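# Insert the peg into the block inside the open box

## Task

Push the peg fully down into the hole of the block that sits on the floor of the open box.

## Robot and tools

Robot: two seven-joint arms, left_arm and right_arm, each carrying a parallel two-finger gripper. Each base sits on a tilted plate fixed to a shared metal frame behind the arms (a 'too close' message treats a plate and its half of the frame as part of that arm). Calibrated base poses in the scene frame: left_arm at (+0.041, +0.282, +0.227) m, quat_wxyz (+0.982, -0.134, +0.130, +0.006); right_arm at (+0.039, -0.114, +0.227) m, quat_wxyz (+0.982, +0.134, +0.131, -0.002). Gravity-up in the left base frame is (-0.257, -0.262, +0.930), in the right base frame (-0.257, +0.262, +0.930).

Frames. Scene frame: origin at table-top height halfway between the nominal bases, +z up, +x out over the table, left_arm on the +y side (arm names do not match image sides). Fixed cameras and the table use the scene frame. Each arm's reported hand pose, velocities, targets and wrist-camera pose are in that arm's own tilted base frame. Motion offsets are along the axes of the current Hand target itself. On the gripper, fingers point along +z and open/close along y. end_effector_position is the spot between the pads when shut; fingertips extend about 19 mm past it when closed, 6 mm when fully open. Reported poses can be off by a few cm, more at long reach.

execute_actions(actions, cameras). actions is a list of actions; each action is a table of 1 to 15 rows, one row per 1/30 s step, and a short table repeats its last row to fill 15 steps (one action = 0.5 s). Every row has 16 numbers in [-1, 1], always both arms: left dx, dy, dz, rx, ry, rz, gripper position, gripper speed, then the same eight for the right. dx..rz are an offset, not a pose: measured from the Hand target as it was when that action began, so every row of an action is relative to the same start, and sending the same offset again moves further. 1.0 equals 0.6 m or 180 degrees; rx, ry, rz form one rotation vector. All six zeros re-requests the present Hand target. Gripper position: +1 open (85 mm), 0 about 45 mm, -1 shut, not linear, so check position_measured_pct. Gripper speed: -1 about 20 mm/s, 0 about 85, +1 about 150; faster closes from a cm or more away grip harder (roughly 100 N per pad slow, 120-135 N at 0, 225-245 N at +1 on a 40 mm part). Always resend the last position and speed for a gripper you want unchanged; 0 is a real command. cameras: list of names, ["all"], or []; by default images come only with an empty actions list. An empty list also reports the current task.

move(target, speed, blend, blocking, cameras). target is one 16-number row or a list of up to 15 rows, same layout and scale as above; every row is an offset from the Hand targets at the move's start, not from the previous row. Paths are straight, end together, last 0.5 s to 10 s, and do not avoid obstacles. speed: m/s, 0.002 to 0.5, default 0.25, one value or one per target; turning capped at twice that in rad/s and at 0.873 rad/s. blend: corner rounding in metres per target, 0 means stop at each. blocking=false returns after about 0.5 s while the move continues. The result adds a 'move:' line: done, off_target, moving, held, fault, plus limits such as paced (pose clipped) or held (steps withheld). done means within 3 mm and 2 degrees; neither done nor off_target tells you about contact.

wait(seconds 0-10) lets time run with commands held. stop() brakes a running move (fingers continue). zoom_image(camera, region [x0, y0, x1, y1] in pixels, at most 504 each way) enlarges a part of that camera's newest image. clear_fault(arm) clears a reported torque fault on left_arm or right_arm. finished_scene(scene) ends the scene with its number; the goal must hold with the robot released.

Cameras: cam_head_left, cam_head_right, cam_high, cam_low, cam_left_wrist, cam_right_wrist, all 672x504.

Result lines. Hand target: last commanded pose after clipping; next offsets start from it. The gripper often rests short of it; a new command (even zeros) asks again, and a residual gap must be sent as an offset. position_measured_pct is about 50 minus 50 times the finger position. object_status: 0 moving, 1 blocked opening, 2 stopped on an object before the commanded position (firm grip), 3 at commanded position or pads touching (empty or soft grip). motor_current_ma near 1000 when gripping, near 0 in air. Hold a position number unchanged up to 1.3 s to read a stop. Joint torques, flange force (gripper x y z, includes held weight, has offset error, 'no reading' near singularities), and Wrist depth: 7x7 grid of median mm (164-4000) ahead of each wrist camera, rows split by ' / ', '-' meaning no value.

Motion limits: orientation is clipped each step to within 32 degrees of the measured one; joint targets move at most 1.39 rad/s (first four joints) or 1.22 rad/s (last three). Large wrist turns can swing the elbow.

Avoid: arms are stiff, so a target a few mm past a firm contact presses very hard; back the target off past the gripper to release. Do not strike the box, block or table fast, do not let the arms touch each other or grip the other gripper, and do not squeeze a part hard while it still rests on something. Drop nothing and put nothing off the table. Torque limits are 104.5 N m (first four joints) and 51.3 N m (last three); exceeding one, or a joint straying over 5 degrees from plan, faults the arm until clear_fault. Motors heat under load or stretch: MOTOR HOT at 60 °C, at 75 °C the arm sinks for 30-60 s. Loose objects may occasionally get nudged.

Each tool is called after "Call:" in YAML: its name, and indented under it one key for each argument.

## Session

Call:
execute_actions:
  actions: []

Scene clock: 0.00 s.
left_arm: end_effector_position=(+0.3804, -0.2481, +0.0431) position_measured_pct=0.0 object_status=3 motor_current_ma=0 end_effector_quat_wxyz=(-0.057, -0.468, +0.842, -0.263) | right_arm: end_effector_position=(+0.6441, +0.0070, +0.0587) position_measured_pct=0.0 object_status=3 motor_current_ma=0 end_effector_quat_wxyz=(-0.136, +0.641, +0.756, -0.010)
Joint positions: left_arm=[-0.301 0.83 0.73 2.219 0.867 -0.043 1.886] | right_arm=[-0.081 1.311 0.581 0.464 -0.686 1.685 0.335]
Joint velocities: within noise
Joint torques (N m): no reading
Flange force (N): no reading
Wrist depth (mm): cam_left_wrist=[2621 906 831 761 702 1939 1847 / 849 779 686 676 633 593 1662 / 733 677 633 601 560 531 504 / 639 594 560 531 508 483 457 / 565 533 510 382 459 439 420 / 510 374 403 405 415 401 386 / 476 376 367 357 391 382 363] | cam_right_wrist=[562 501 454 414 380 352 324 / 510 460 414 380 352 327 303 / 319 270 374 350 327 306 287 / 330 253 311 327 305 286 271 / 306 248 314 308 289 270 256 / 227 258 301 289 272 257 242 / 220 253 291 277 262 248 236]
Hand target: left_arm +0.3804, -0.2481, +0.0431; -0.057, -0.468, +0.842, -0.263 | right_arm +0.6441, +0.0070, +0.0587; -0.136, +0.641, +0.756, -0.010
Tool commands: left_gripper/position=+1.0 left_gripper/speed=+1.0 right_gripper/position=+1.0 right_gripper/speed=+1.0

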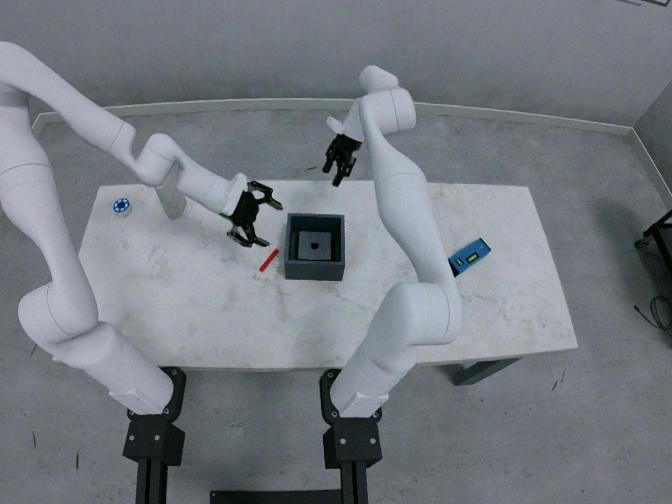

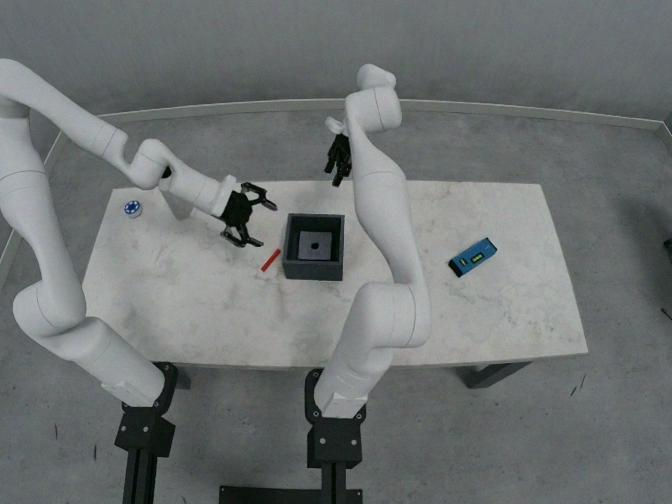

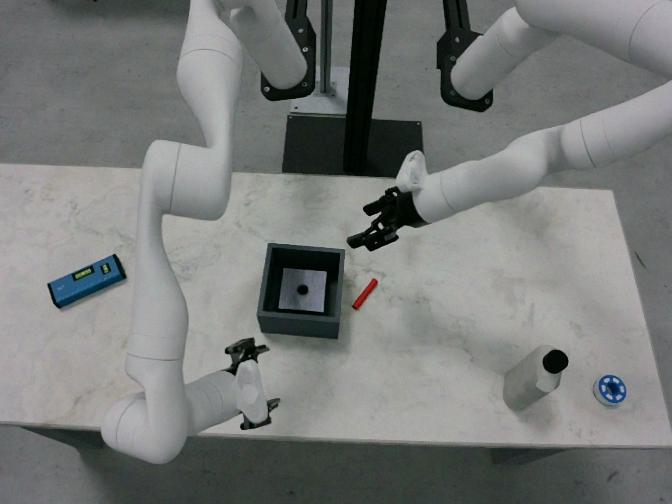

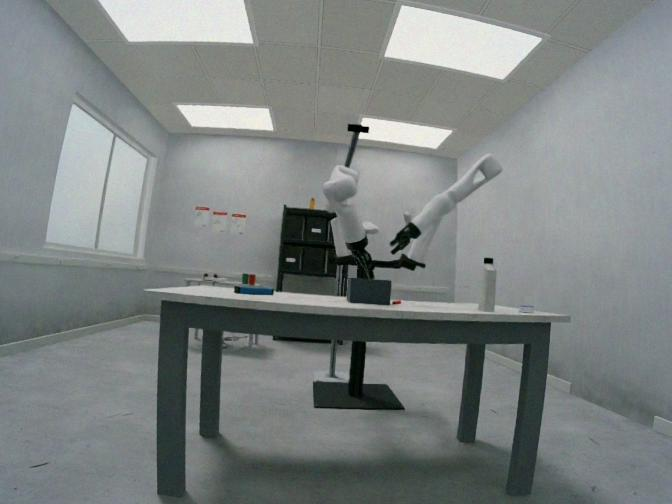

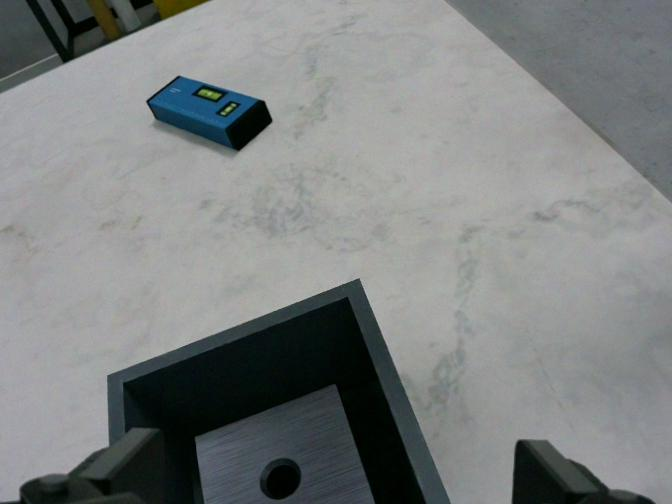

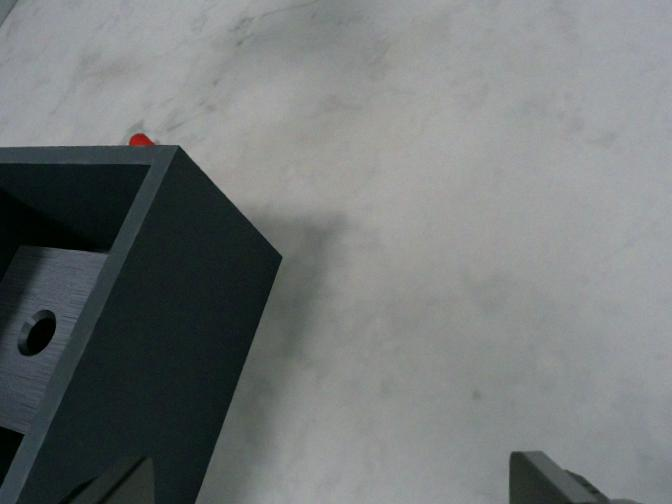

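Call:
move:
  target: [0.0862,-0.0715,-0.049,-0.1017,-0.2298,0.0227,1,1,-0.216,-0.147,-0.2675,0,0,0,1,1]
  cameras: ["cam_left_wrist","cam_high"]

Scene clock: 46.07 s.
left_arm: end_effector_position=(+0.3824, -0.2909, +0.1027) position_measured_pct=0.0 object_status=3 motor_current_ma=0 end_effector_quat_wxyz=(+0.179, -0.486, +0.854, +0.051) | right_arm: end_effector_position=(+0.6117, -0.1599, +0.2047) position_measured_pct=0.0 object_status=3 motor_current_ma=0 end_effector_quat_wxyz=(-0.121, +0.643, +0.756, -0.003)
Joint positions: left_arm=[1.452 0.918 -1.072 1.678 0.516 0.91 2.919] | right_arm=[0.259 1.261 0.585 0.035 -0.687 2.073 0.4]
Joint torques (N m): left_arm=[6.2 -15.12 -1.23 -4.84 -0.03 0.22 -0.28] | right_arm=[-5.68 -28.4 -0.95 -6.65 -0.7 1.28 0.39]
Flange force (N): left_arm=[1.9 -2.4 -4.7] | right_arm=no reading
Wrist depth (mm): cam_left_wrist=[450 448 449 447 447 446 446 / 451 451 384 447 446 447 447 / 452 414 392 441 450 449 446 / 453 393 392 392 450 449 447 / 454 392 393 426 450 448 449 / 453 384 408 450 450 450 449 / 454 455 453 452 450 450 450] | cam_right_wrist=[2232 651 485 438 511 474 443 / 660 486 468 420 478 446 419 / 609 434 418 430 446 419 395 / 554 502 456 437 420 396 371 / 512 476 445 418 395 374 354 / 478 448 420 396 375 353 336 / 456 427 403 381 361 341 325]
Hand target: left_arm +0.3824, -0.2909, +0.1027; +0.179, -0.486, +0.854, +0.051 | right_arm +0.6125, -0.1601, +0.2049; -0.136, +0.641, +0.756, -0.010
Off the commanded pose: left_arm 0.000 m, 0 deg | right_arm 0.001 m, 2 deg.
elbow stopped short (right arm): the move would have taken joint 4 (elbow) straighter than the controller allows.
move: done
Images, in order (width x height): cam_high 672x504, cam_left_wrist 672x504.

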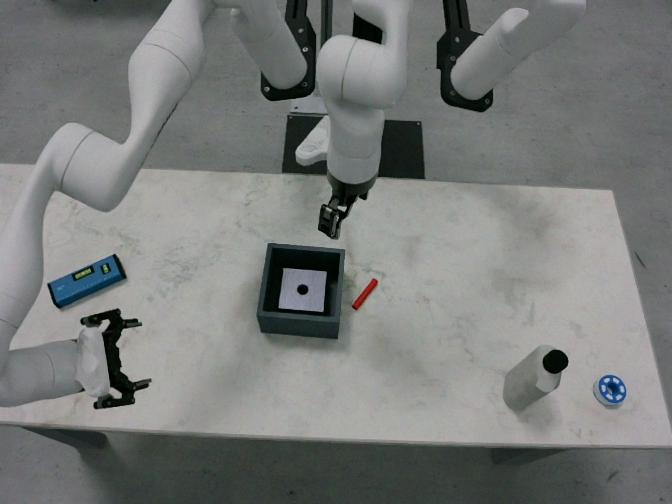

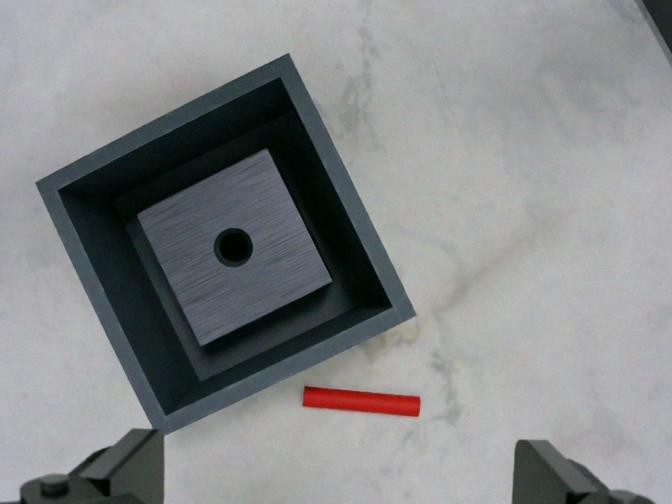

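Call:
move:
  target: [-0.091,0.1833,0.3707,0.1849,0.2014,-0.4464,0,0,0,0,0,0,0,0,1,1]
  cameras: ["cam_left_wrist","cam_high","cam_head_left"]

Scene clock: 121.13 s.
left_arm: end_effector_position=(+0.3714, -0.1310, -0.0944) position_measured_pct=49.8 object_status=3 motor_current_ma=0 end_effector_quat_wxyz=(-0.039, +0.832, -0.341, +0.435) | right_arm: end_effector_position=(+0.6117, -0.1598, +0.2047) position_measured_pct=0.0 object_status=3 motor_current_ma=0 end_effector_quat_wxyz=(-0.121, +0.643, +0.757, -0.003)
Joint positions: left_arm=[0.899 1.751 -0.546 2.532 3.269 1.815 1.976] | right_arm=[0.259 1.261 0.591 0.035 -0.692 2.073 0.4]
Joint torques (N m): left_arm=[4.61 -13.07 0.7 6.67 0.75 2.15 -0.26] | right_arm=[-5.68 -28.44 -0.99 -6.61 -0.74 1.32 0.4]
Flange force (N): left_arm=[3.2 -4.3 3.6] | right_arm=no reading
Wrist depth (mm): cam_left_wrist=[1645 454 458 280 316 351 318 / 398 399 400 293 237 302 305 / 347 347 348 320 246 206 203 / 307 313 313 308 266 210 221 / 279 280 281 276 276 234 273 / 253 257 258 250 259 255 256 / 241 242 - 242 - 243 244] | cam_right_wrist=[2240 653 486 438 512 474 442 / 661 487 469 422 477 446 419 / 607 434 420 431 445 418 394 / 553 503 458 438 419 396 372 / 512 476 447 419 395 374 354 / 479 448 421 397 375 354 336 / 457 428 404 381 362 341 325]
Hand target: left_arm +0.3714, -0.1310, -0.0944; -0.039, +0.832, -0.341, +0.435 | right_arm +0.6125, -0.1601, +0.2050; -0.136, +0.641, +0.756, -0.010
Off the commanded pose: left_arm 0.000 m, 0 deg | right_arm 0.001 m, 2 deg.
elbow stopped short (right arm): the move would have taken joint 4 (elbow) straighter than the controller allows.
move: done
Images, in order (width x height): cam_head_left 672x504, cam_high 672x504, cam_left_wrist 672x504.

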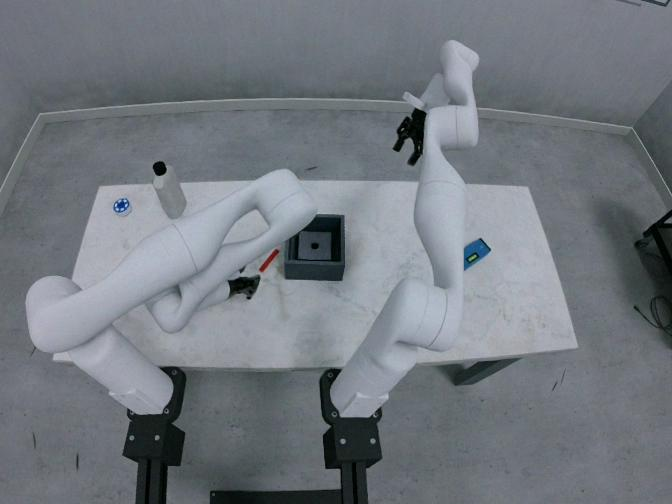

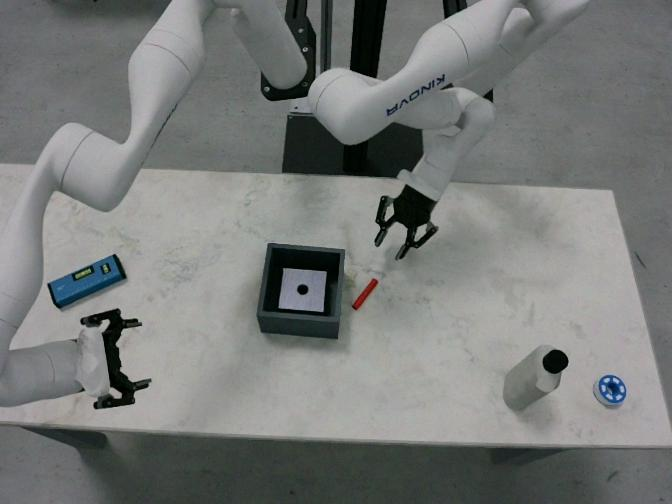

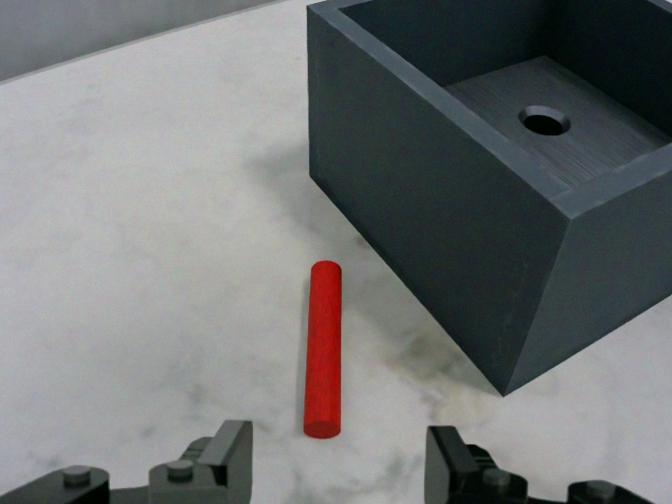

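Call:
move:
  target: [0.0083,-0.01,0.1373,0,0,0,0,0,0,0,0,0,0,0,1,1]
  speed: 0.1
  cameras: ["cam_left_wrist"]

Scene clock: 133.23 s.
left_arm: end_effector_position=(+0.4384, -0.1484, -0.1397) position_measured_pct=49.8 object_status=3 motor_current_ma=0 end_effector_quat_wxyz=(-0.039, +0.832, -0.341, +0.435) | right_arm: end_effector_position=(+0.6117, -0.1599, +0.2046) position_measured_pct=0.0 object_status=3 motor_current_ma=0 end_effector_quat_wxyz=(-0.121, +0.643, +0.757, -0.003)
Joint positions: left_arm=[0.88 1.696 -0.581 2.278 3.211 1.526 1.935] | right_arm=[0.259 1.261 0.592 0.035 -0.694 2.073 0.4]
Joint torques (N m): left_arm=[5.29 -14.82 0.2 5.17 0.65 2.19 -0.29] | right_arm=[-5.6 -28.46 -1.04 -6.65 -0.68 1.39 0.44]
Flange force (N): left_arm=[2.0 -2.3 3.2] | right_arm=no reading
Wrist depth (mm): cam_left_wrist=[346 348 349 203 174 259 237 / 296 304 305 224 182 - - / 264 264 260 250 193 - - / 233 234 234 235 203 174 - / 213 213 210 204 210 180 - / 193 193 193 185 194 185 - / - - - 170 - 183 -] | cam_right_wrist=[2240 653 485 438 510 474 443 / 659 486 468 421 478 446 420 / 606 435 419 432 445 418 394 / 554 502 456 437 420 396 373 / 512 476 446 419 395 374 354 / 478 448 420 397 374 354 335 / 457 429 403 381 362 341 325]
Hand target: left_arm +0.4384, -0.1485, -0.1397; -0.039, +0.832, -0.341, +0.435 | right_arm +0.6125, -0.1601, +0.2049; -0.136, +0.641, +0.756, -0.010
Off the commanded pose: left_arm 0.000 m, 0 deg | right_arm 0.001 m, 2 deg.
elbow stopped short (right arm): the move would have taken joint 4 (elbow) straighter than the controller allows.
move: done
Images, in order (width x height): cam_left_wrist 672x504.

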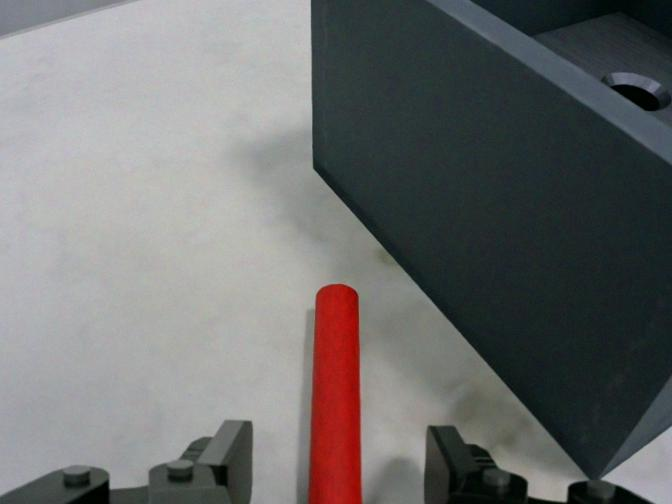

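Call:
move:
  target: [0,0,0,0,0,0,-1,-1,0,0,0,0,0,0,1,1]
  cameras: ["cam_left_wrist"]

Call:
move:
  target: [0.0471,0,-0.0471,0,0,0,-1,-1,0,0,0,0,0,0,1,1]
  speed: 0.1
  cameras: ["cam_left_wrist","cam_high"]

Scene clock: 138.53 s.
left_arm: end_effector_position=(+0.4384, -0.1485, -0.1396) position_measured_pct=87.0 object_status=0 motor_current_ma=1000 end_effector_quat_wxyz=(-0.039, +0.832, -0.341, +0.435) | right_arm: end_effector_position=(+0.6117, -0.1598, +0.2047) position_measured_pct=0.0 object_status=3 motor_current_ma=0 end_effector_quat_wxyz=(-0.121, +0.643, +0.757, -0.003)
Joint positions: left_arm=[0.88 1.696 -0.581 2.278 3.211 1.526 1.935] | right_arm=[0.258 1.261 0.595 0.035 -0.697 2.073 0.4]
Joint torques (N m): left_arm=[3.96 -11.64 0.91 3.78 0.05 0.42 -0.26] | right_arm=[-5.65 -28.44 -1.04 -6.56 -0.88 1.33 0.45]
Flange force (N): left_arm=[8.3 -2.4 -6.9] | right_arm=no reading
Wrist depth (mm): cam_left_wrist=[347 349 349 202 174 259 237 / 297 304 305 224 182 - - / 264 265 260 249 193 - - / 234 235 235 235 202 174 - / 213 214 211 205 210 180 - / 193 193 193 184 194 186 - / - 182 - - - 183 -] | cam_right_wrist=[2232 654 486 439 509 474 444 / 662 485 467 422 477 447 419 / 607 434 418 430 444 418 394 / 555 503 456 437 419 396 372 / 512 477 446 419 396 374 353 / 479 448 420 397 374 353 335 / 456 428 405 381 362 341 325]
Hand target: left_arm +0.4384, -0.1484, -0.1397; -0.039, +0.832, -0.341, +0.435 | right_arm +0.6125, -0.1601, +0.2049; -0.136, +0.641, +0.756, -0.010
Off the commanded pose: left_arm 0.000 m, 0 deg | right_arm 0.001 m, 2 deg.
elbow stopped short (right arm): the move would have taken joint 4 (elbow) straighter than the controller allows.
move: done
Images, in order (width x height): cam_left_wrist 672x504.

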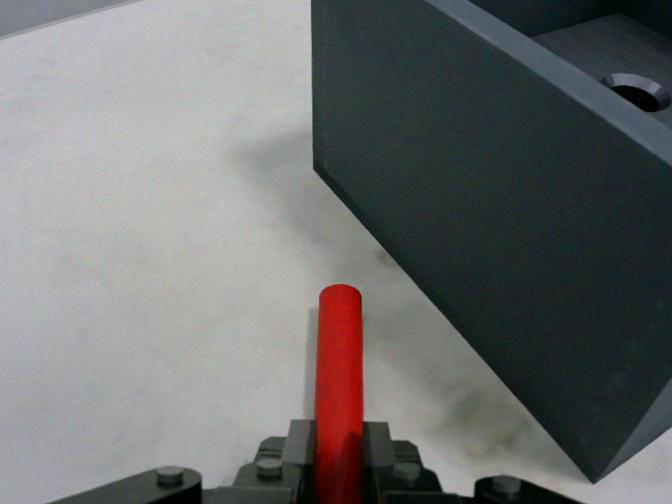

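Scene clock: 139.30 s.
left_arm: end_effector_position=(+0.4281, -0.1589, -0.1025) position_measured_pct=87.0 object_status=2 motor_current_ma=1000 end_effector_quat_wxyz=(-0.039, +0.832, -0.341, +0.435) | right_arm: end_effector_position=(+0.6117, -0.1598, +0.2046) position_measured_pct=0.0 object_status=3 motor_current_ma=0 end_effector_quat_wxyz=(-0.121, +0.643, +0.757, -0.003)
Joint positions: left_arm=[0.915 1.609 -0.598 2.373 3.183 1.531 1.937] | right_arm=[0.258 1.261 0.596 0.035 -0.697 2.073 0.4]
Joint torques (N m): left_arm=[5.27 -14.87 0.21 5.11 0.66 2.2 -0.25] | right_arm=[-5.6 -28.44 -0.96 -6.51 -0.78 1.3 0.34]
Flange force (N): left_arm=[2.6 -2.1 3.1] | right_arm=no reading
Wrist depth (mm): cam_left_wrist=[1602 1700 430 431 247 271 284 / 372 373 366 222 200 291 281 / 323 325 325 249 193 235 244 / 292 287 293 278 203 174 217 / 261 261 263 199 225 180 - / 236 237 241 179 234 188 - / 223 225 226 - 227 205 -] | cam_right_wrist=[2240 652 487 440 509 475 444 / 661 485 468 422 476 447 420 / 606 434 419 430 444 419 395 / 554 502 457 438 419 396 372 / 510 476 447 419 395 374 354 / 479 449 420 397 375 353 336 / 457 428 404 381 361 341 325]
Hand target: left_arm +0.4281, -0.1589, -0.1025; -0.039, +0.832, -0.341, +0.435 | right_arm +0.6125, -0.1601, +0.2049; -0.136, +0.641, +0.756, -0.010
Off the commanded pose: left_arm 0.000 m, 0 deg | right_arm 0.001 m, 2 deg.
elbow stopped short (right arm): the move would have taken joint 4 (elbow) straighter than the controller allows.
move: done
Images, in order (width x height): cam_high 672x504, cam_left_wrist 672x504.

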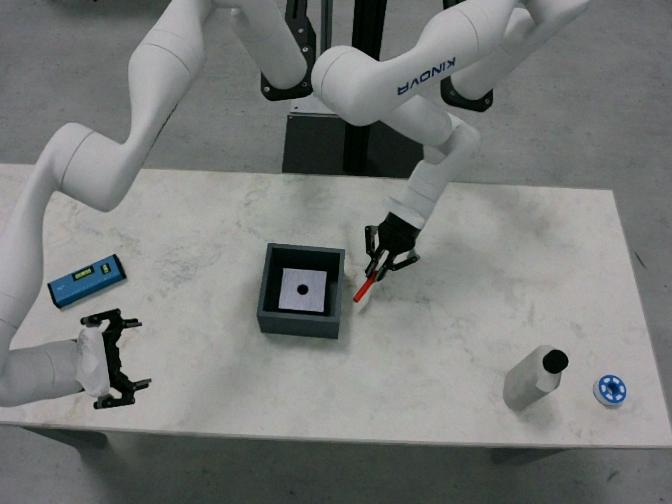

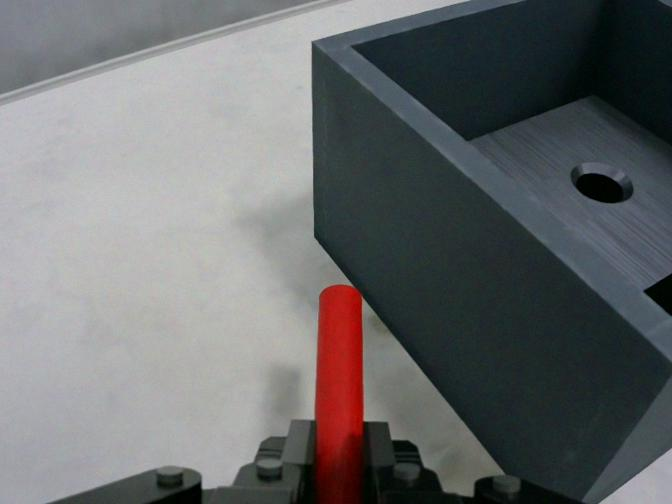

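Call:
move:
  target:
    - [0.1768,0,-0.1768,0,0,0,-1,-1,0,0,0,0,0,0,1,1]
    - [0.3225,0.1733,-0.0735,0,0,1,-1,-1,0,0,0,0,0,0,1,1]
  speed: [0.2,0.2]
  blend: 0.05
  cameras: ["cam_left_wrist","cam_high"]

Scene clock: 164.30 s.
left_arm: end_effector_position=(+0.4147, -0.3447, +0.0221) position_measured_pct=87.0 object_status=2 motor_current_ma=1000 end_effector_quat_wxyz=(+0.435, +0.341, +0.832, +0.039) | right_arm: end_effector_position=(+0.6117, -0.1599, +0.2047) position_measured_pct=0.0 object_status=3 motor_current_ma=0 end_effector_quat_wxyz=(-0.121, +0.643, +0.757, -0.003)
Joint positions: left_arm=[1.811 1.879 -1.622 2.213 2.375 1.087 0.339] | right_arm=[0.258 1.261 0.607 0.035 -0.708 2.073 0.4]
Joint torques (N m): left_arm=[4.99 -15.31 -6.99 1.53 1.65 -0.53 -0.26] | right_arm=[-5.62 -28.4 -0.91 -6.6 -0.71 1.31 0.48]
Flange force (N): left_arm=[-5.0 -1.7 0.3] | right_arm=no reading
Wrist depth (mm): cam_left_wrist=[320 258 219 256 261 215 310 / 343 237 284 278 276 234 336 / 389 266 312 305 304 307 362 / 433 431 301 342 311 287 421 / 499 494 480 202 482 471 465 / 575 570 550 514 1939 1868 1713 / 656 647 - 2167 1944 1782 1653] | cam_right_wrist=[2240 499 484 438 510 474 444 / 659 485 468 421 477 446 419 / 606 435 419 429 445 418 395 / 556 502 458 437 421 395 372 / 511 477 446 419 394 374 355 / 479 448 420 396 375 353 336 / 457 427 403 381 362 341 325]
Hand target: left_arm +0.4147, -0.3446, +0.0221; +0.435, +0.341, +0.832, +0.039 | right_arm +0.6125, -0.1601, +0.2049; -0.136, +0.641, +0.756, -0.010
Off the commanded pose: left_arm 0.000 m, 0 deg | right_arm 0.001 m, 2 deg.
elbow stopped short (right arm): the move would have taken joint 4 (elbow) straighter than the controller allows.
move: done
Images, in order (width x height): cam_high 672x504, cam_left_wrist 672x504.

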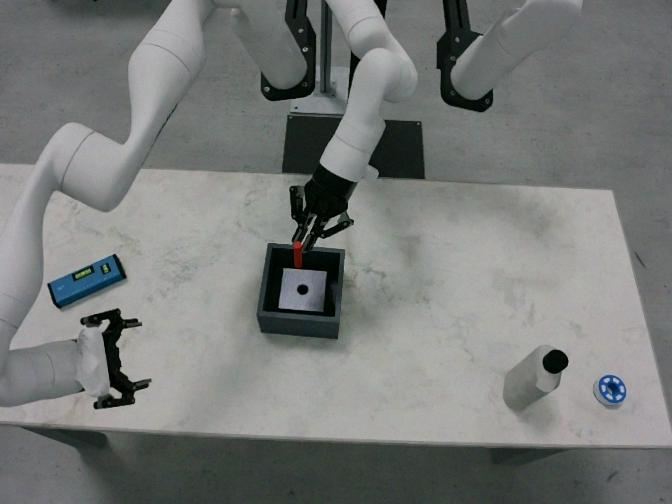

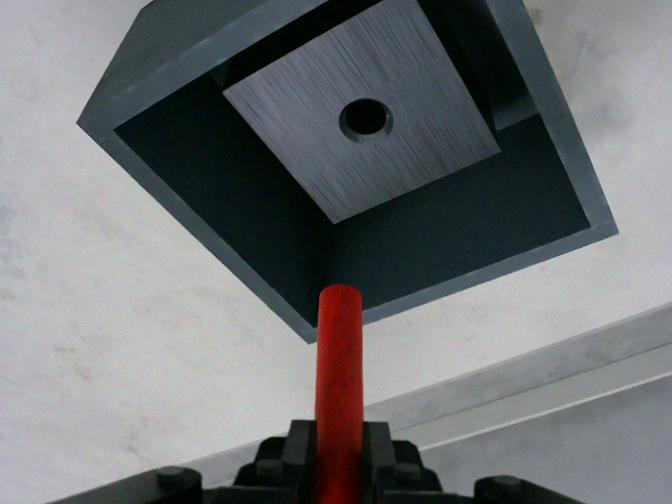

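Call:
move:
  target:
    - [0,0.0207,0,0,0,0,-1,-1,0,0,0,0,0,0,1,1]
    - [0.1,0.0207,0.1,0,0,0,-1,-1,0,0,0,0,0,0,1,1]
  speed: 0.12
  blend: 0.01
  cameras: ["cam_left_wrist","cam_high","cam_head_left"]

Scene clock: 175.33 s.
left_arm: end_effector_position=(+0.4431, -0.3129, -0.0523) position_measured_pct=87.0 object_status=2 motor_current_ma=1000 end_effector_quat_wxyz=(+0.435, +0.341, +0.832, +0.039) | right_arm: end_effector_position=(+0.6117, -0.1598, +0.2047) position_measured_pct=0.0 object_status=3 motor_current_ma=0 end_effector_quat_wxyz=(-0.121, +0.643, +0.757, -0.003)
Joint positions: left_arm=[1.745 2.07 -1.5 2.162 2.623 1.09 0.323] | right_arm=[0.258 1.262 0.608 0.035 -0.709 2.073 0.4]
Joint torques (N m): left_arm=[4.98 -15.18 -6.89 3.83 1.63 -0.44 -0.28] | right_arm=[-5.61 -28.48 -0.94 -6.56 -0.82 1.38 0.43]
Flange force (N): left_arm=[-4.6 -1.3 1.8] | right_arm=no reading
Wrist depth (mm): cam_left_wrist=[228 220 181 - - 219 221 / 237 185 - - - - 241 / 187 - - 197 199 - 265 / - 235 220 225 217 - 293 / 201 235 261 205 256 245 188 / 419 224 269 182 251 229 210 / 461 468 - - 235 227 1629] | cam_right_wrist=[2210 468 473 437 509 475 443 / 660 486 462 421 478 447 419 / 606 435 420 431 446 417 394 / 554 502 458 437 420 396 372 / 512 476 446 419 396 374 354 / 480 447 422 396 375 353 335 / 459 428 402 382 362 341 324]
Hand target: left_arm +0.4431, -0.3129, -0.0523; +0.435, +0.341, +0.832, +0.039 | right_arm +0.6125, -0.1601, +0.2049; -0.136, +0.641, +0.756, -0.010
Off the commanded pose: left_arm 0.000 m, 0 deg | right_arm 0.001 m, 2 deg.
elbow stopped short (right arm): the move would have taken joint 4 (elbow) straighter than the controller allows.
move: done; blend cut to 0.0062 m at target 1
Images, in order (width x height): cam_head_left 672x504, cam_high 672x504, cam_left_wrist 672x504.

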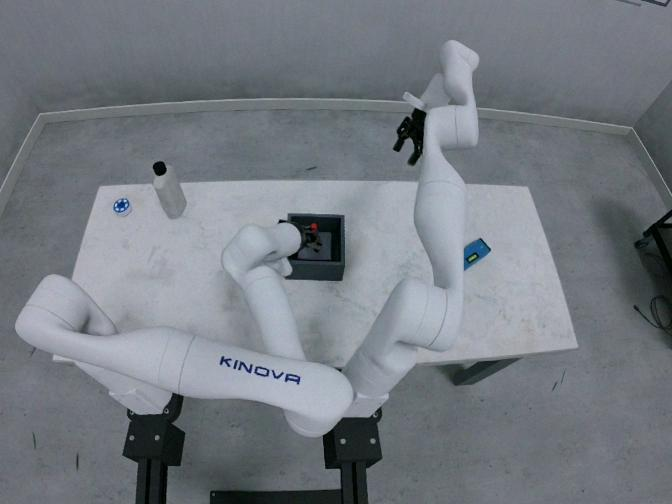

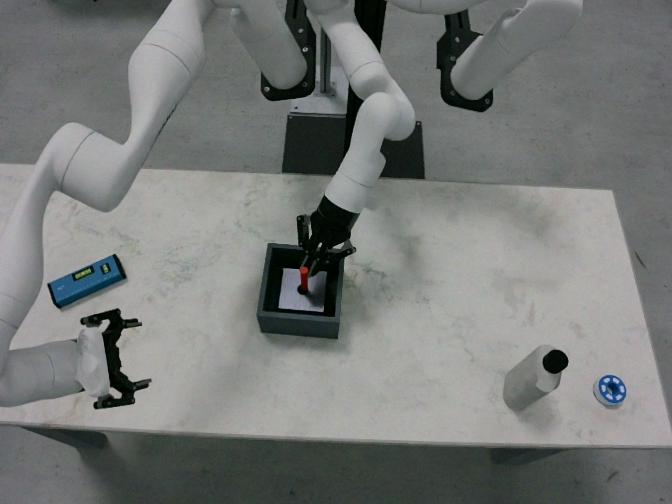

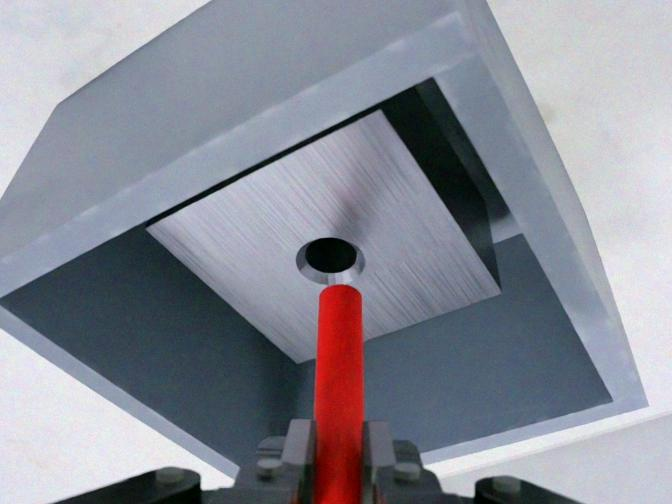

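Call:
move:
  target:
    - [0.0017,-0.0052,-0.0017,0,0,0,-1,-1,0,0,0,0,0,0,1,1]
    - [0.0335,-0.0052,0.03,0,0,0,-1,-1,0,0,0,0,0,0,1,1]
  speed: 0.06
  cameras: ["cam_left_wrist"]

Scene clock: 190.60 s.
left_arm: end_effector_position=(+0.4471, -0.3074, -0.0786) position_measured_pct=87.0 object_status=2 motor_current_ma=1000 end_effector_quat_wxyz=(+0.435, +0.341, +0.832, +0.039) | right_arm: end_effector_position=(+0.6117, -0.1599, +0.2047) position_measured_pct=0.0 object_status=3 motor_current_ma=0 end_effector_quat_wxyz=(-0.121, +0.643, +0.756, -0.003)
Joint positions: left_arm=[1.75 2.128 -1.456 2.128 2.687 1.06 0.337] | right_arm=[0.258 1.262 0.61 0.035 -0.711 2.073 0.4]
Joint torques (N m): left_arm=[4.88 -15.24 -6.74 4.4 1.61 -0.49 -0.27] | right_arm=[-5.6 -28.48 -1.07 -6.55 -0.86 1.35 0.46]
Flange force (N): left_arm=[-4.3 -0.9 2.1] | right_arm=no reading
Wrist depth (mm): cam_left_wrist=[198 197 184 - - 193 192 / 216 191 - - - - 209 / 195 - - - - - 229 / - - - 187 185 - 259 / - 227 208 196 204 - - / 190 214 250 181 243 232 - / - 214 - - 236 221 -] | cam_right_wrist=[409 409 472 439 509 475 444 / 661 474 457 420 477 447 419 / 605 434 419 430 446 418 394 / 554 502 457 437 419 396 371 / 513 478 445 419 396 374 355 / 479 447 420 396 375 354 336 / 457 429 404 381 361 341 325]
Hand target: left_arm +0.4471, -0.3074, -0.0786; +0.435, +0.341, +0.832, +0.039 | right_arm +0.6125, -0.1601, +0.2049; -0.136, +0.641, +0.756, -0.010
Off the commanded pose: left_arm 0.000 m, 0 deg | right_arm 0.001 m, 2 deg.
elbow stopped short (right arm): the move would have taken joint 4 (elbow) straighter than the controller allows.
move: done
Images, in order (width x height): cam_left_wrist 672x504.

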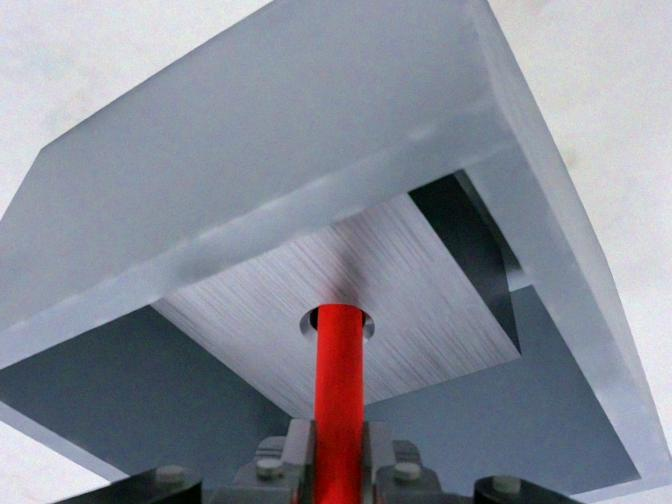

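Call:
move:
  target: [0.0295,-0.0013,0.0295,0,0,0,-1,-1,0,0,0,0,0,0,1,1]
  speed: 0.05
  cameras: ["cam_left_wrist"]

Scene clock: 194.37 s.
left_arm: end_effector_position=(+0.4531, -0.3014, -0.1022) position_measured_pct=87.0 object_status=2 motor_current_ma=1000 end_effector_quat_wxyz=(+0.435, +0.341, +0.832, +0.039) | right_arm: end_effector_position=(+0.6117, -0.1598, +0.2047) position_measured_pct=0.0 object_status=3 motor_current_ma=0 end_effector_quat_wxyz=(-0.121, +0.643, +0.757, -0.003)
Joint positions: left_arm=[1.748 2.179 -1.422 2.091 2.744 1.032 0.346] | right_arm=[0.258 1.262 0.61 0.035 -0.712 2.073 0.401]
Joint torques (N m): left_arm=[4.83 -15.24 -6.69 4.95 1.59 -0.5 -0.26] | right_arm=[-5.6 -28.47 -1.18 -6.65 -0.76 1.34 0.4]
Flange force (N): left_arm=[-4.0 -0.7 2.7] | right_arm=no reading
Wrist depth (mm): cam_left_wrist=[171 172 169 - - 168 168 / 186 182 - - - - 180 / 191 - - - - - 197 / - - - - - - - / - - - - - - - / - - - 181 185 - - / - - - - 203 - -] | cam_right_wrist=[423 421 468 438 510 474 444 / 660 470 451 422 477 446 419 / 609 434 418 431 445 419 395 / 553 502 458 438 419 397 372 / 511 476 448 419 395 374 353 / 479 448 420 396 375 353 336 / 456 428 402 381 361 341 325]
Hand target: left_arm +0.4531, -0.3014, -0.1022; +0.435, +0.341, +0.832, +0.039 | right_arm +0.6125, -0.1601, +0.2049; -0.136, +0.641, +0.756, -0.010
Off the commanded pose: left_arm 0.000 m, 0 deg | right_arm 0.001 m, 2 deg.
elbow stopped short (right arm): the move would have taken joint 4 (elbow) straighter than the controller allows.
move: done
Images, in order (width x height): cam_left_wrist 672x504.

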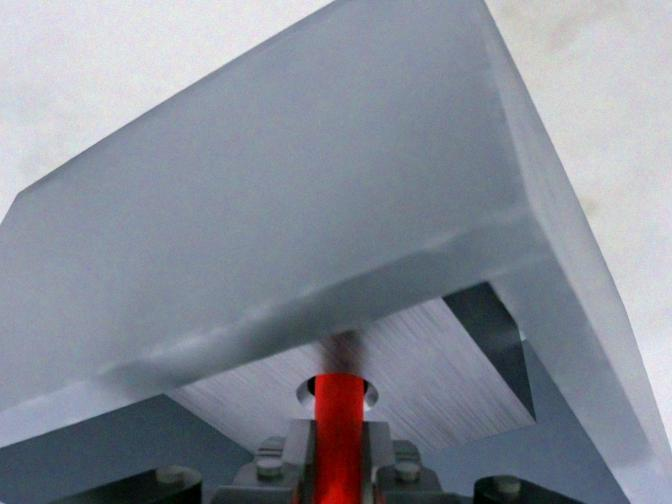

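Call:
move:
  target: [0.0106,0,0.0106,0,0,0,-1,-1,0,0,0,0,0,0,1,1]
  speed: 0.03
  cameras: ["cam_left_wrist"]

Scene clock: 197.37 s.
left_arm: end_effector_position=(+0.4554, -0.2991, -0.1106) position_measured_pct=87.0 object_status=2 motor_current_ma=1000 end_effector_quat_wxyz=(+0.435, +0.341, +0.832, +0.039) | right_arm: end_effector_position=(+0.6117, -0.1598, +0.2047) position_measured_pct=0.0 object_status=3 motor_current_ma=0 end_effector_quat_wxyz=(-0.121, +0.643, +0.757, -0.003)
Joint positions: left_arm=[1.746 2.197 -1.411 2.076 2.764 1.022 0.349] | right_arm=[0.258 1.262 0.611 0.035 -0.712 2.073 0.401]
Joint torques (N m): left_arm=[4.85 -15.16 -6.66 5.12 1.58 -0.53 -0.27] | right_arm=[-5.61 -28.53 -1.03 -6.53 -0.47 1.3 0.47]
Flange force (N): left_arm=[-4.0 -0.5 2.8] | right_arm=no reading
Wrist depth (mm): cam_left_wrist=[- 168 - - - - - / 178 174 - - - - 172 / 188 - - - - - 185 / - - - - - - - / - - - - - - - / - - - - - - - / - - - - - - -] | cam_right_wrist=[2232 425 469 438 510 474 444 / 656 454 452 421 478 446 419 / 605 434 419 429 445 418 395 / 553 501 457 437 421 397 372 / 514 477 445 418 395 374 354 / 477 447 420 396 375 353 336 / 456 430 404 381 362 341 325]
Hand target: left_arm +0.4554, -0.2991, -0.1106; +0.435, +0.341, +0.832, +0.039 | right_arm +0.6125, -0.1601, +0.2049; -0.136, +0.641, +0.756, -0.010
Off the commanded pose: left_arm 0.000 m, 0 deg | right_arm 0.001 m, 2 deg.
elbow stopped short (right arm): the move would have taken joint 4 (elbow) straighter than the controller allows.
move: done
Images, in order (width x height): cam_left_wrist 672x504.

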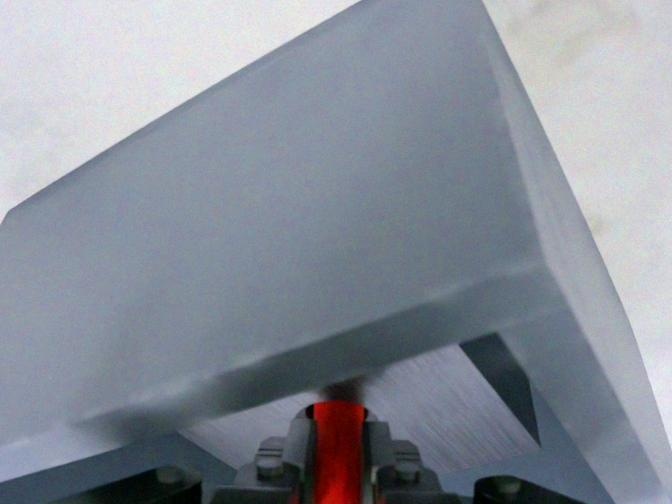

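Call:
move:
  target: [0.0038,0,0.0038,0,0,0,-1,-1,0,0,0,0,0,0,1,1]
  speed: 0.02

Scene clock: 200.63 s.
left_arm: end_effector_position=(+0.4563, -0.2982, -0.1136) position_measured_pct=87.0 object_status=2 motor_current_ma=1000 end_effector_quat_wxyz=(+0.435, +0.341, +0.832, +0.039) | right_arm: end_effector_position=(+0.6117, -0.1599, +0.2047) position_measured_pct=0.0 object_status=3 motor_current_ma=0 end_effector_quat_wxyz=(-0.121, +0.643, +0.756, -0.003)
Joint positions: left_arm=[1.746 2.204 -1.407 2.071 2.772 1.018 0.35] | right_arm=[0.258 1.262 0.612 0.035 -0.713 2.073 0.401]
Joint torques (N m): left_arm=[4.85 -15.15 -6.69 5.17 1.59 -0.53 -0.28] | right_arm=[-5.67 -28.41 -1.05 -6.55 -0.76 1.36 0.37]
Flange force (N): left_arm=[-3.9 -0.6 2.8] | right_arm=no reading
Wrist depth (mm): cam_left_wrist=[- - - - - - - / 174 170 - - - - 171 / 185 - - - - - 181 / - - - - - - - / - - - - - - - / - - - - - - - / - - - - - - -] | cam_right_wrist=[2225 427 464 439 511 475 442 / 660 454 451 422 478 446 420 / 608 433 420 430 447 418 394 / 553 502 458 438 420 396 371 / 510 476 446 419 395 374 354 / 478 447 420 396 375 354 336 / 456 427 404 381 362 341 324]
Hand target: left_arm +0.4563, -0.2982, -0.1136; +0.435, +0.341, +0.832, +0.039 | right_arm +0.6125, -0.1601, +0.2049; -0.136, +0.641, +0.755, -0.010
Off the commanded pose: left_arm 0.000 m, 0 deg | right_arm 0.001 m, 2 deg.
elbow stopped short (right arm): the move would have taken joint 4 (elbow) straighter than the controller allows.
move: done

Call:
move:
  target: [0,0,0,0,0,0,-0.5,-1,0,0,0,0,0,0,1,1]
  cameras: ["cam_left_wrist"]

Call:
move:
  target: [0,0,-0.18,0,0,0,-0.5,-1,0,0,0,0,0,0,1,1]
  cameras: ["cam_left_wrist","cam_high"]

Scene clock: 204.37 s.
left_arm: end_effector_position=(+0.4563, -0.2982, -0.1136) position_measured_pct=74.9 object_status=0 motor_current_ma=0 end_effector_quat_wxyz=(+0.435, +0.341, +0.832, +0.039) | right_arm: end_effector_position=(+0.6117, -0.1598, +0.2047) position_measured_pct=0.0 object_status=3 motor_current_ma=0 end_effector_quat_wxyz=(-0.121, +0.643, +0.757, -0.003)
Joint positions: left_arm=[1.746 2.204 -1.407 2.071 2.772 1.018 0.35] | right_arm=[0.258 1.262 0.613 0.035 -0.714 2.073 0.401]
Joint torques (N m): left_arm=[4.79 -15.12 -6.62 5.11 1.55 -0.53 -0.29] | right_arm=[-5.57 -28.39 -0.88 -6.5 -0.62 1.32 0.41]
Flange force (N): left_arm=[-3.9 -0.6 2.6] | right_arm=no reading
Wrist depth (mm): cam_left_wrist=[- - - - - - - / 174 171 - - - - 171 / 185 - - - - - 181 / - - - - - - - / - - - - - - - / - - - - - - - / - - - - - - -] | cam_right_wrist=[2232 427 469 439 509 474 443 / 658 452 450 420 477 446 419 / 608 433 418 430 444 419 395 / 554 504 458 438 419 397 372 / 512 475 446 420 395 374 354 / 477 448 421 398 376 353 336 / 457 429 403 382 361 341 325]
Hand target: left_arm +0.4563, -0.2982, -0.1136; +0.435, +0.341, +0.832, +0.039 | right_arm +0.6125, -0.1601, +0.2050; -0.136, +0.641, +0.756, -0.010
Off the commanded pose: left_arm 0.000 m, 0 deg | right_arm 0.001 m, 2 deg.
elbow stopped short (right arm): the move would have taken joint 4 (elbow) straighter than the controller allows.
move: done
Images, in order (width x height): cam_left_wrist 672x504.

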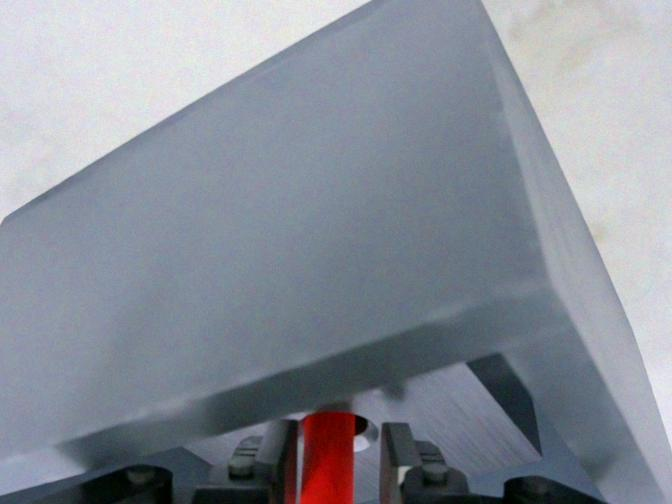

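Scene clock: 205.23 s.
left_arm: end_effector_position=(+0.3752, -0.2732, -0.0468) position_measured_pct=74.9 object_status=3 motor_current_ma=0 end_effector_quat_wxyz=(+0.435, +0.341, +0.832, +0.039) | right_arm: end_effector_position=(+0.6117, -0.1599, +0.2047) position_measured_pct=0.0 object_status=3 motor_current_ma=0 end_effector_quat_wxyz=(-0.121, +0.643, +0.756, -0.003)
Joint positions: left_arm=[1.91 2.1 -1.405 2.38 2.677 1.169 0.301] | right_arm=[0.258 1.262 0.614 0.035 -0.715 2.073 0.401]
Joint torques (N m): left_arm=[3.74 -13.55 -5.56 4.35 1.68 -0.45 -0.29] | right_arm=[-5.68 -28.42 -0.96 -6.56 -0.67 1.31 0.42]
Flange force (N): left_arm=[-5.6 -1.3 1.3] | right_arm=no reading
Wrist depth (mm): cam_left_wrist=[239 241 239 238 237 235 231 / 264 263 262 252 250 257 255 / 291 290 268 232 216 282 280 / 325 278 234 203 189 306 316 / 365 241 212 203 213 273 356 / 418 256 314 290 312 241 407 / 491 272 332 343 322 288 457] | cam_right_wrist=[2240 650 484 439 511 473 444 / 659 485 463 422 479 446 419 / 609 434 418 431 445 417 394 / 554 502 457 438 419 396 372 / 511 475 447 420 395 373 354 / 478 446 420 397 375 353 336 / 455 428 403 382 361 341 325]
Hand target: left_arm +0.3751, -0.2732, -0.0468; +0.435, +0.341, +0.832, +0.039 | right_arm +0.6125, -0.1601, +0.2049; -0.136, +0.641, +0.756, -0.010
Off the commanded pose: left_arm 0.000 m, 0 deg | right_arm 0.001 m, 2 deg.
elbow stopped short (right arm): the move would have taken joint 4 (elbow) straighter than the controller allows.
move: done
Images, in order (width x height): cam_high 672x504, cam_left_wrist 672x504.

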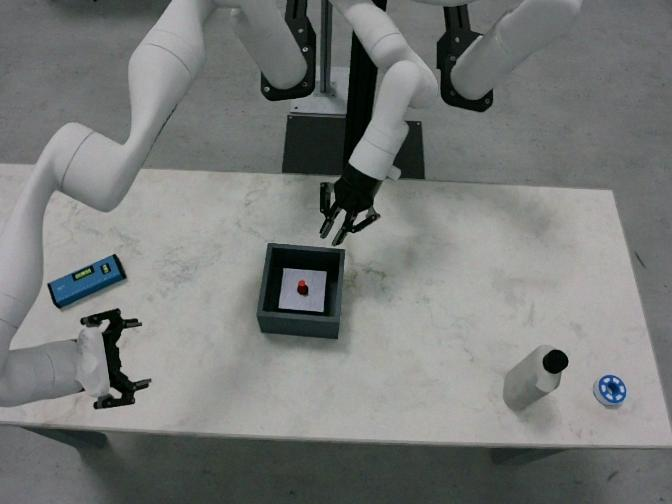

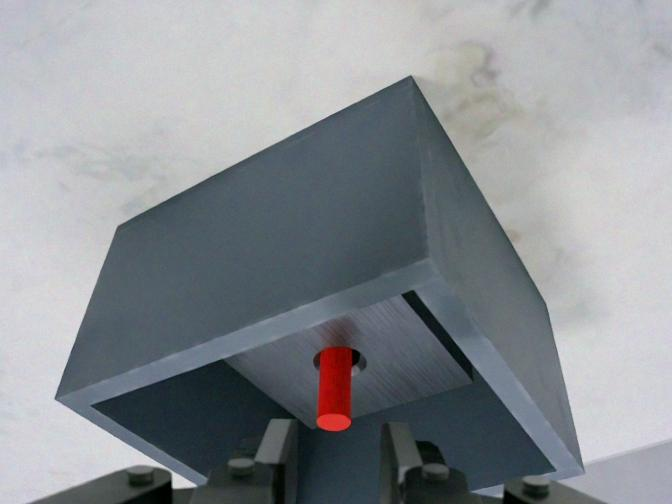

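Call:
finished_scene:
  scene: 1

The scene is finished: the task was done.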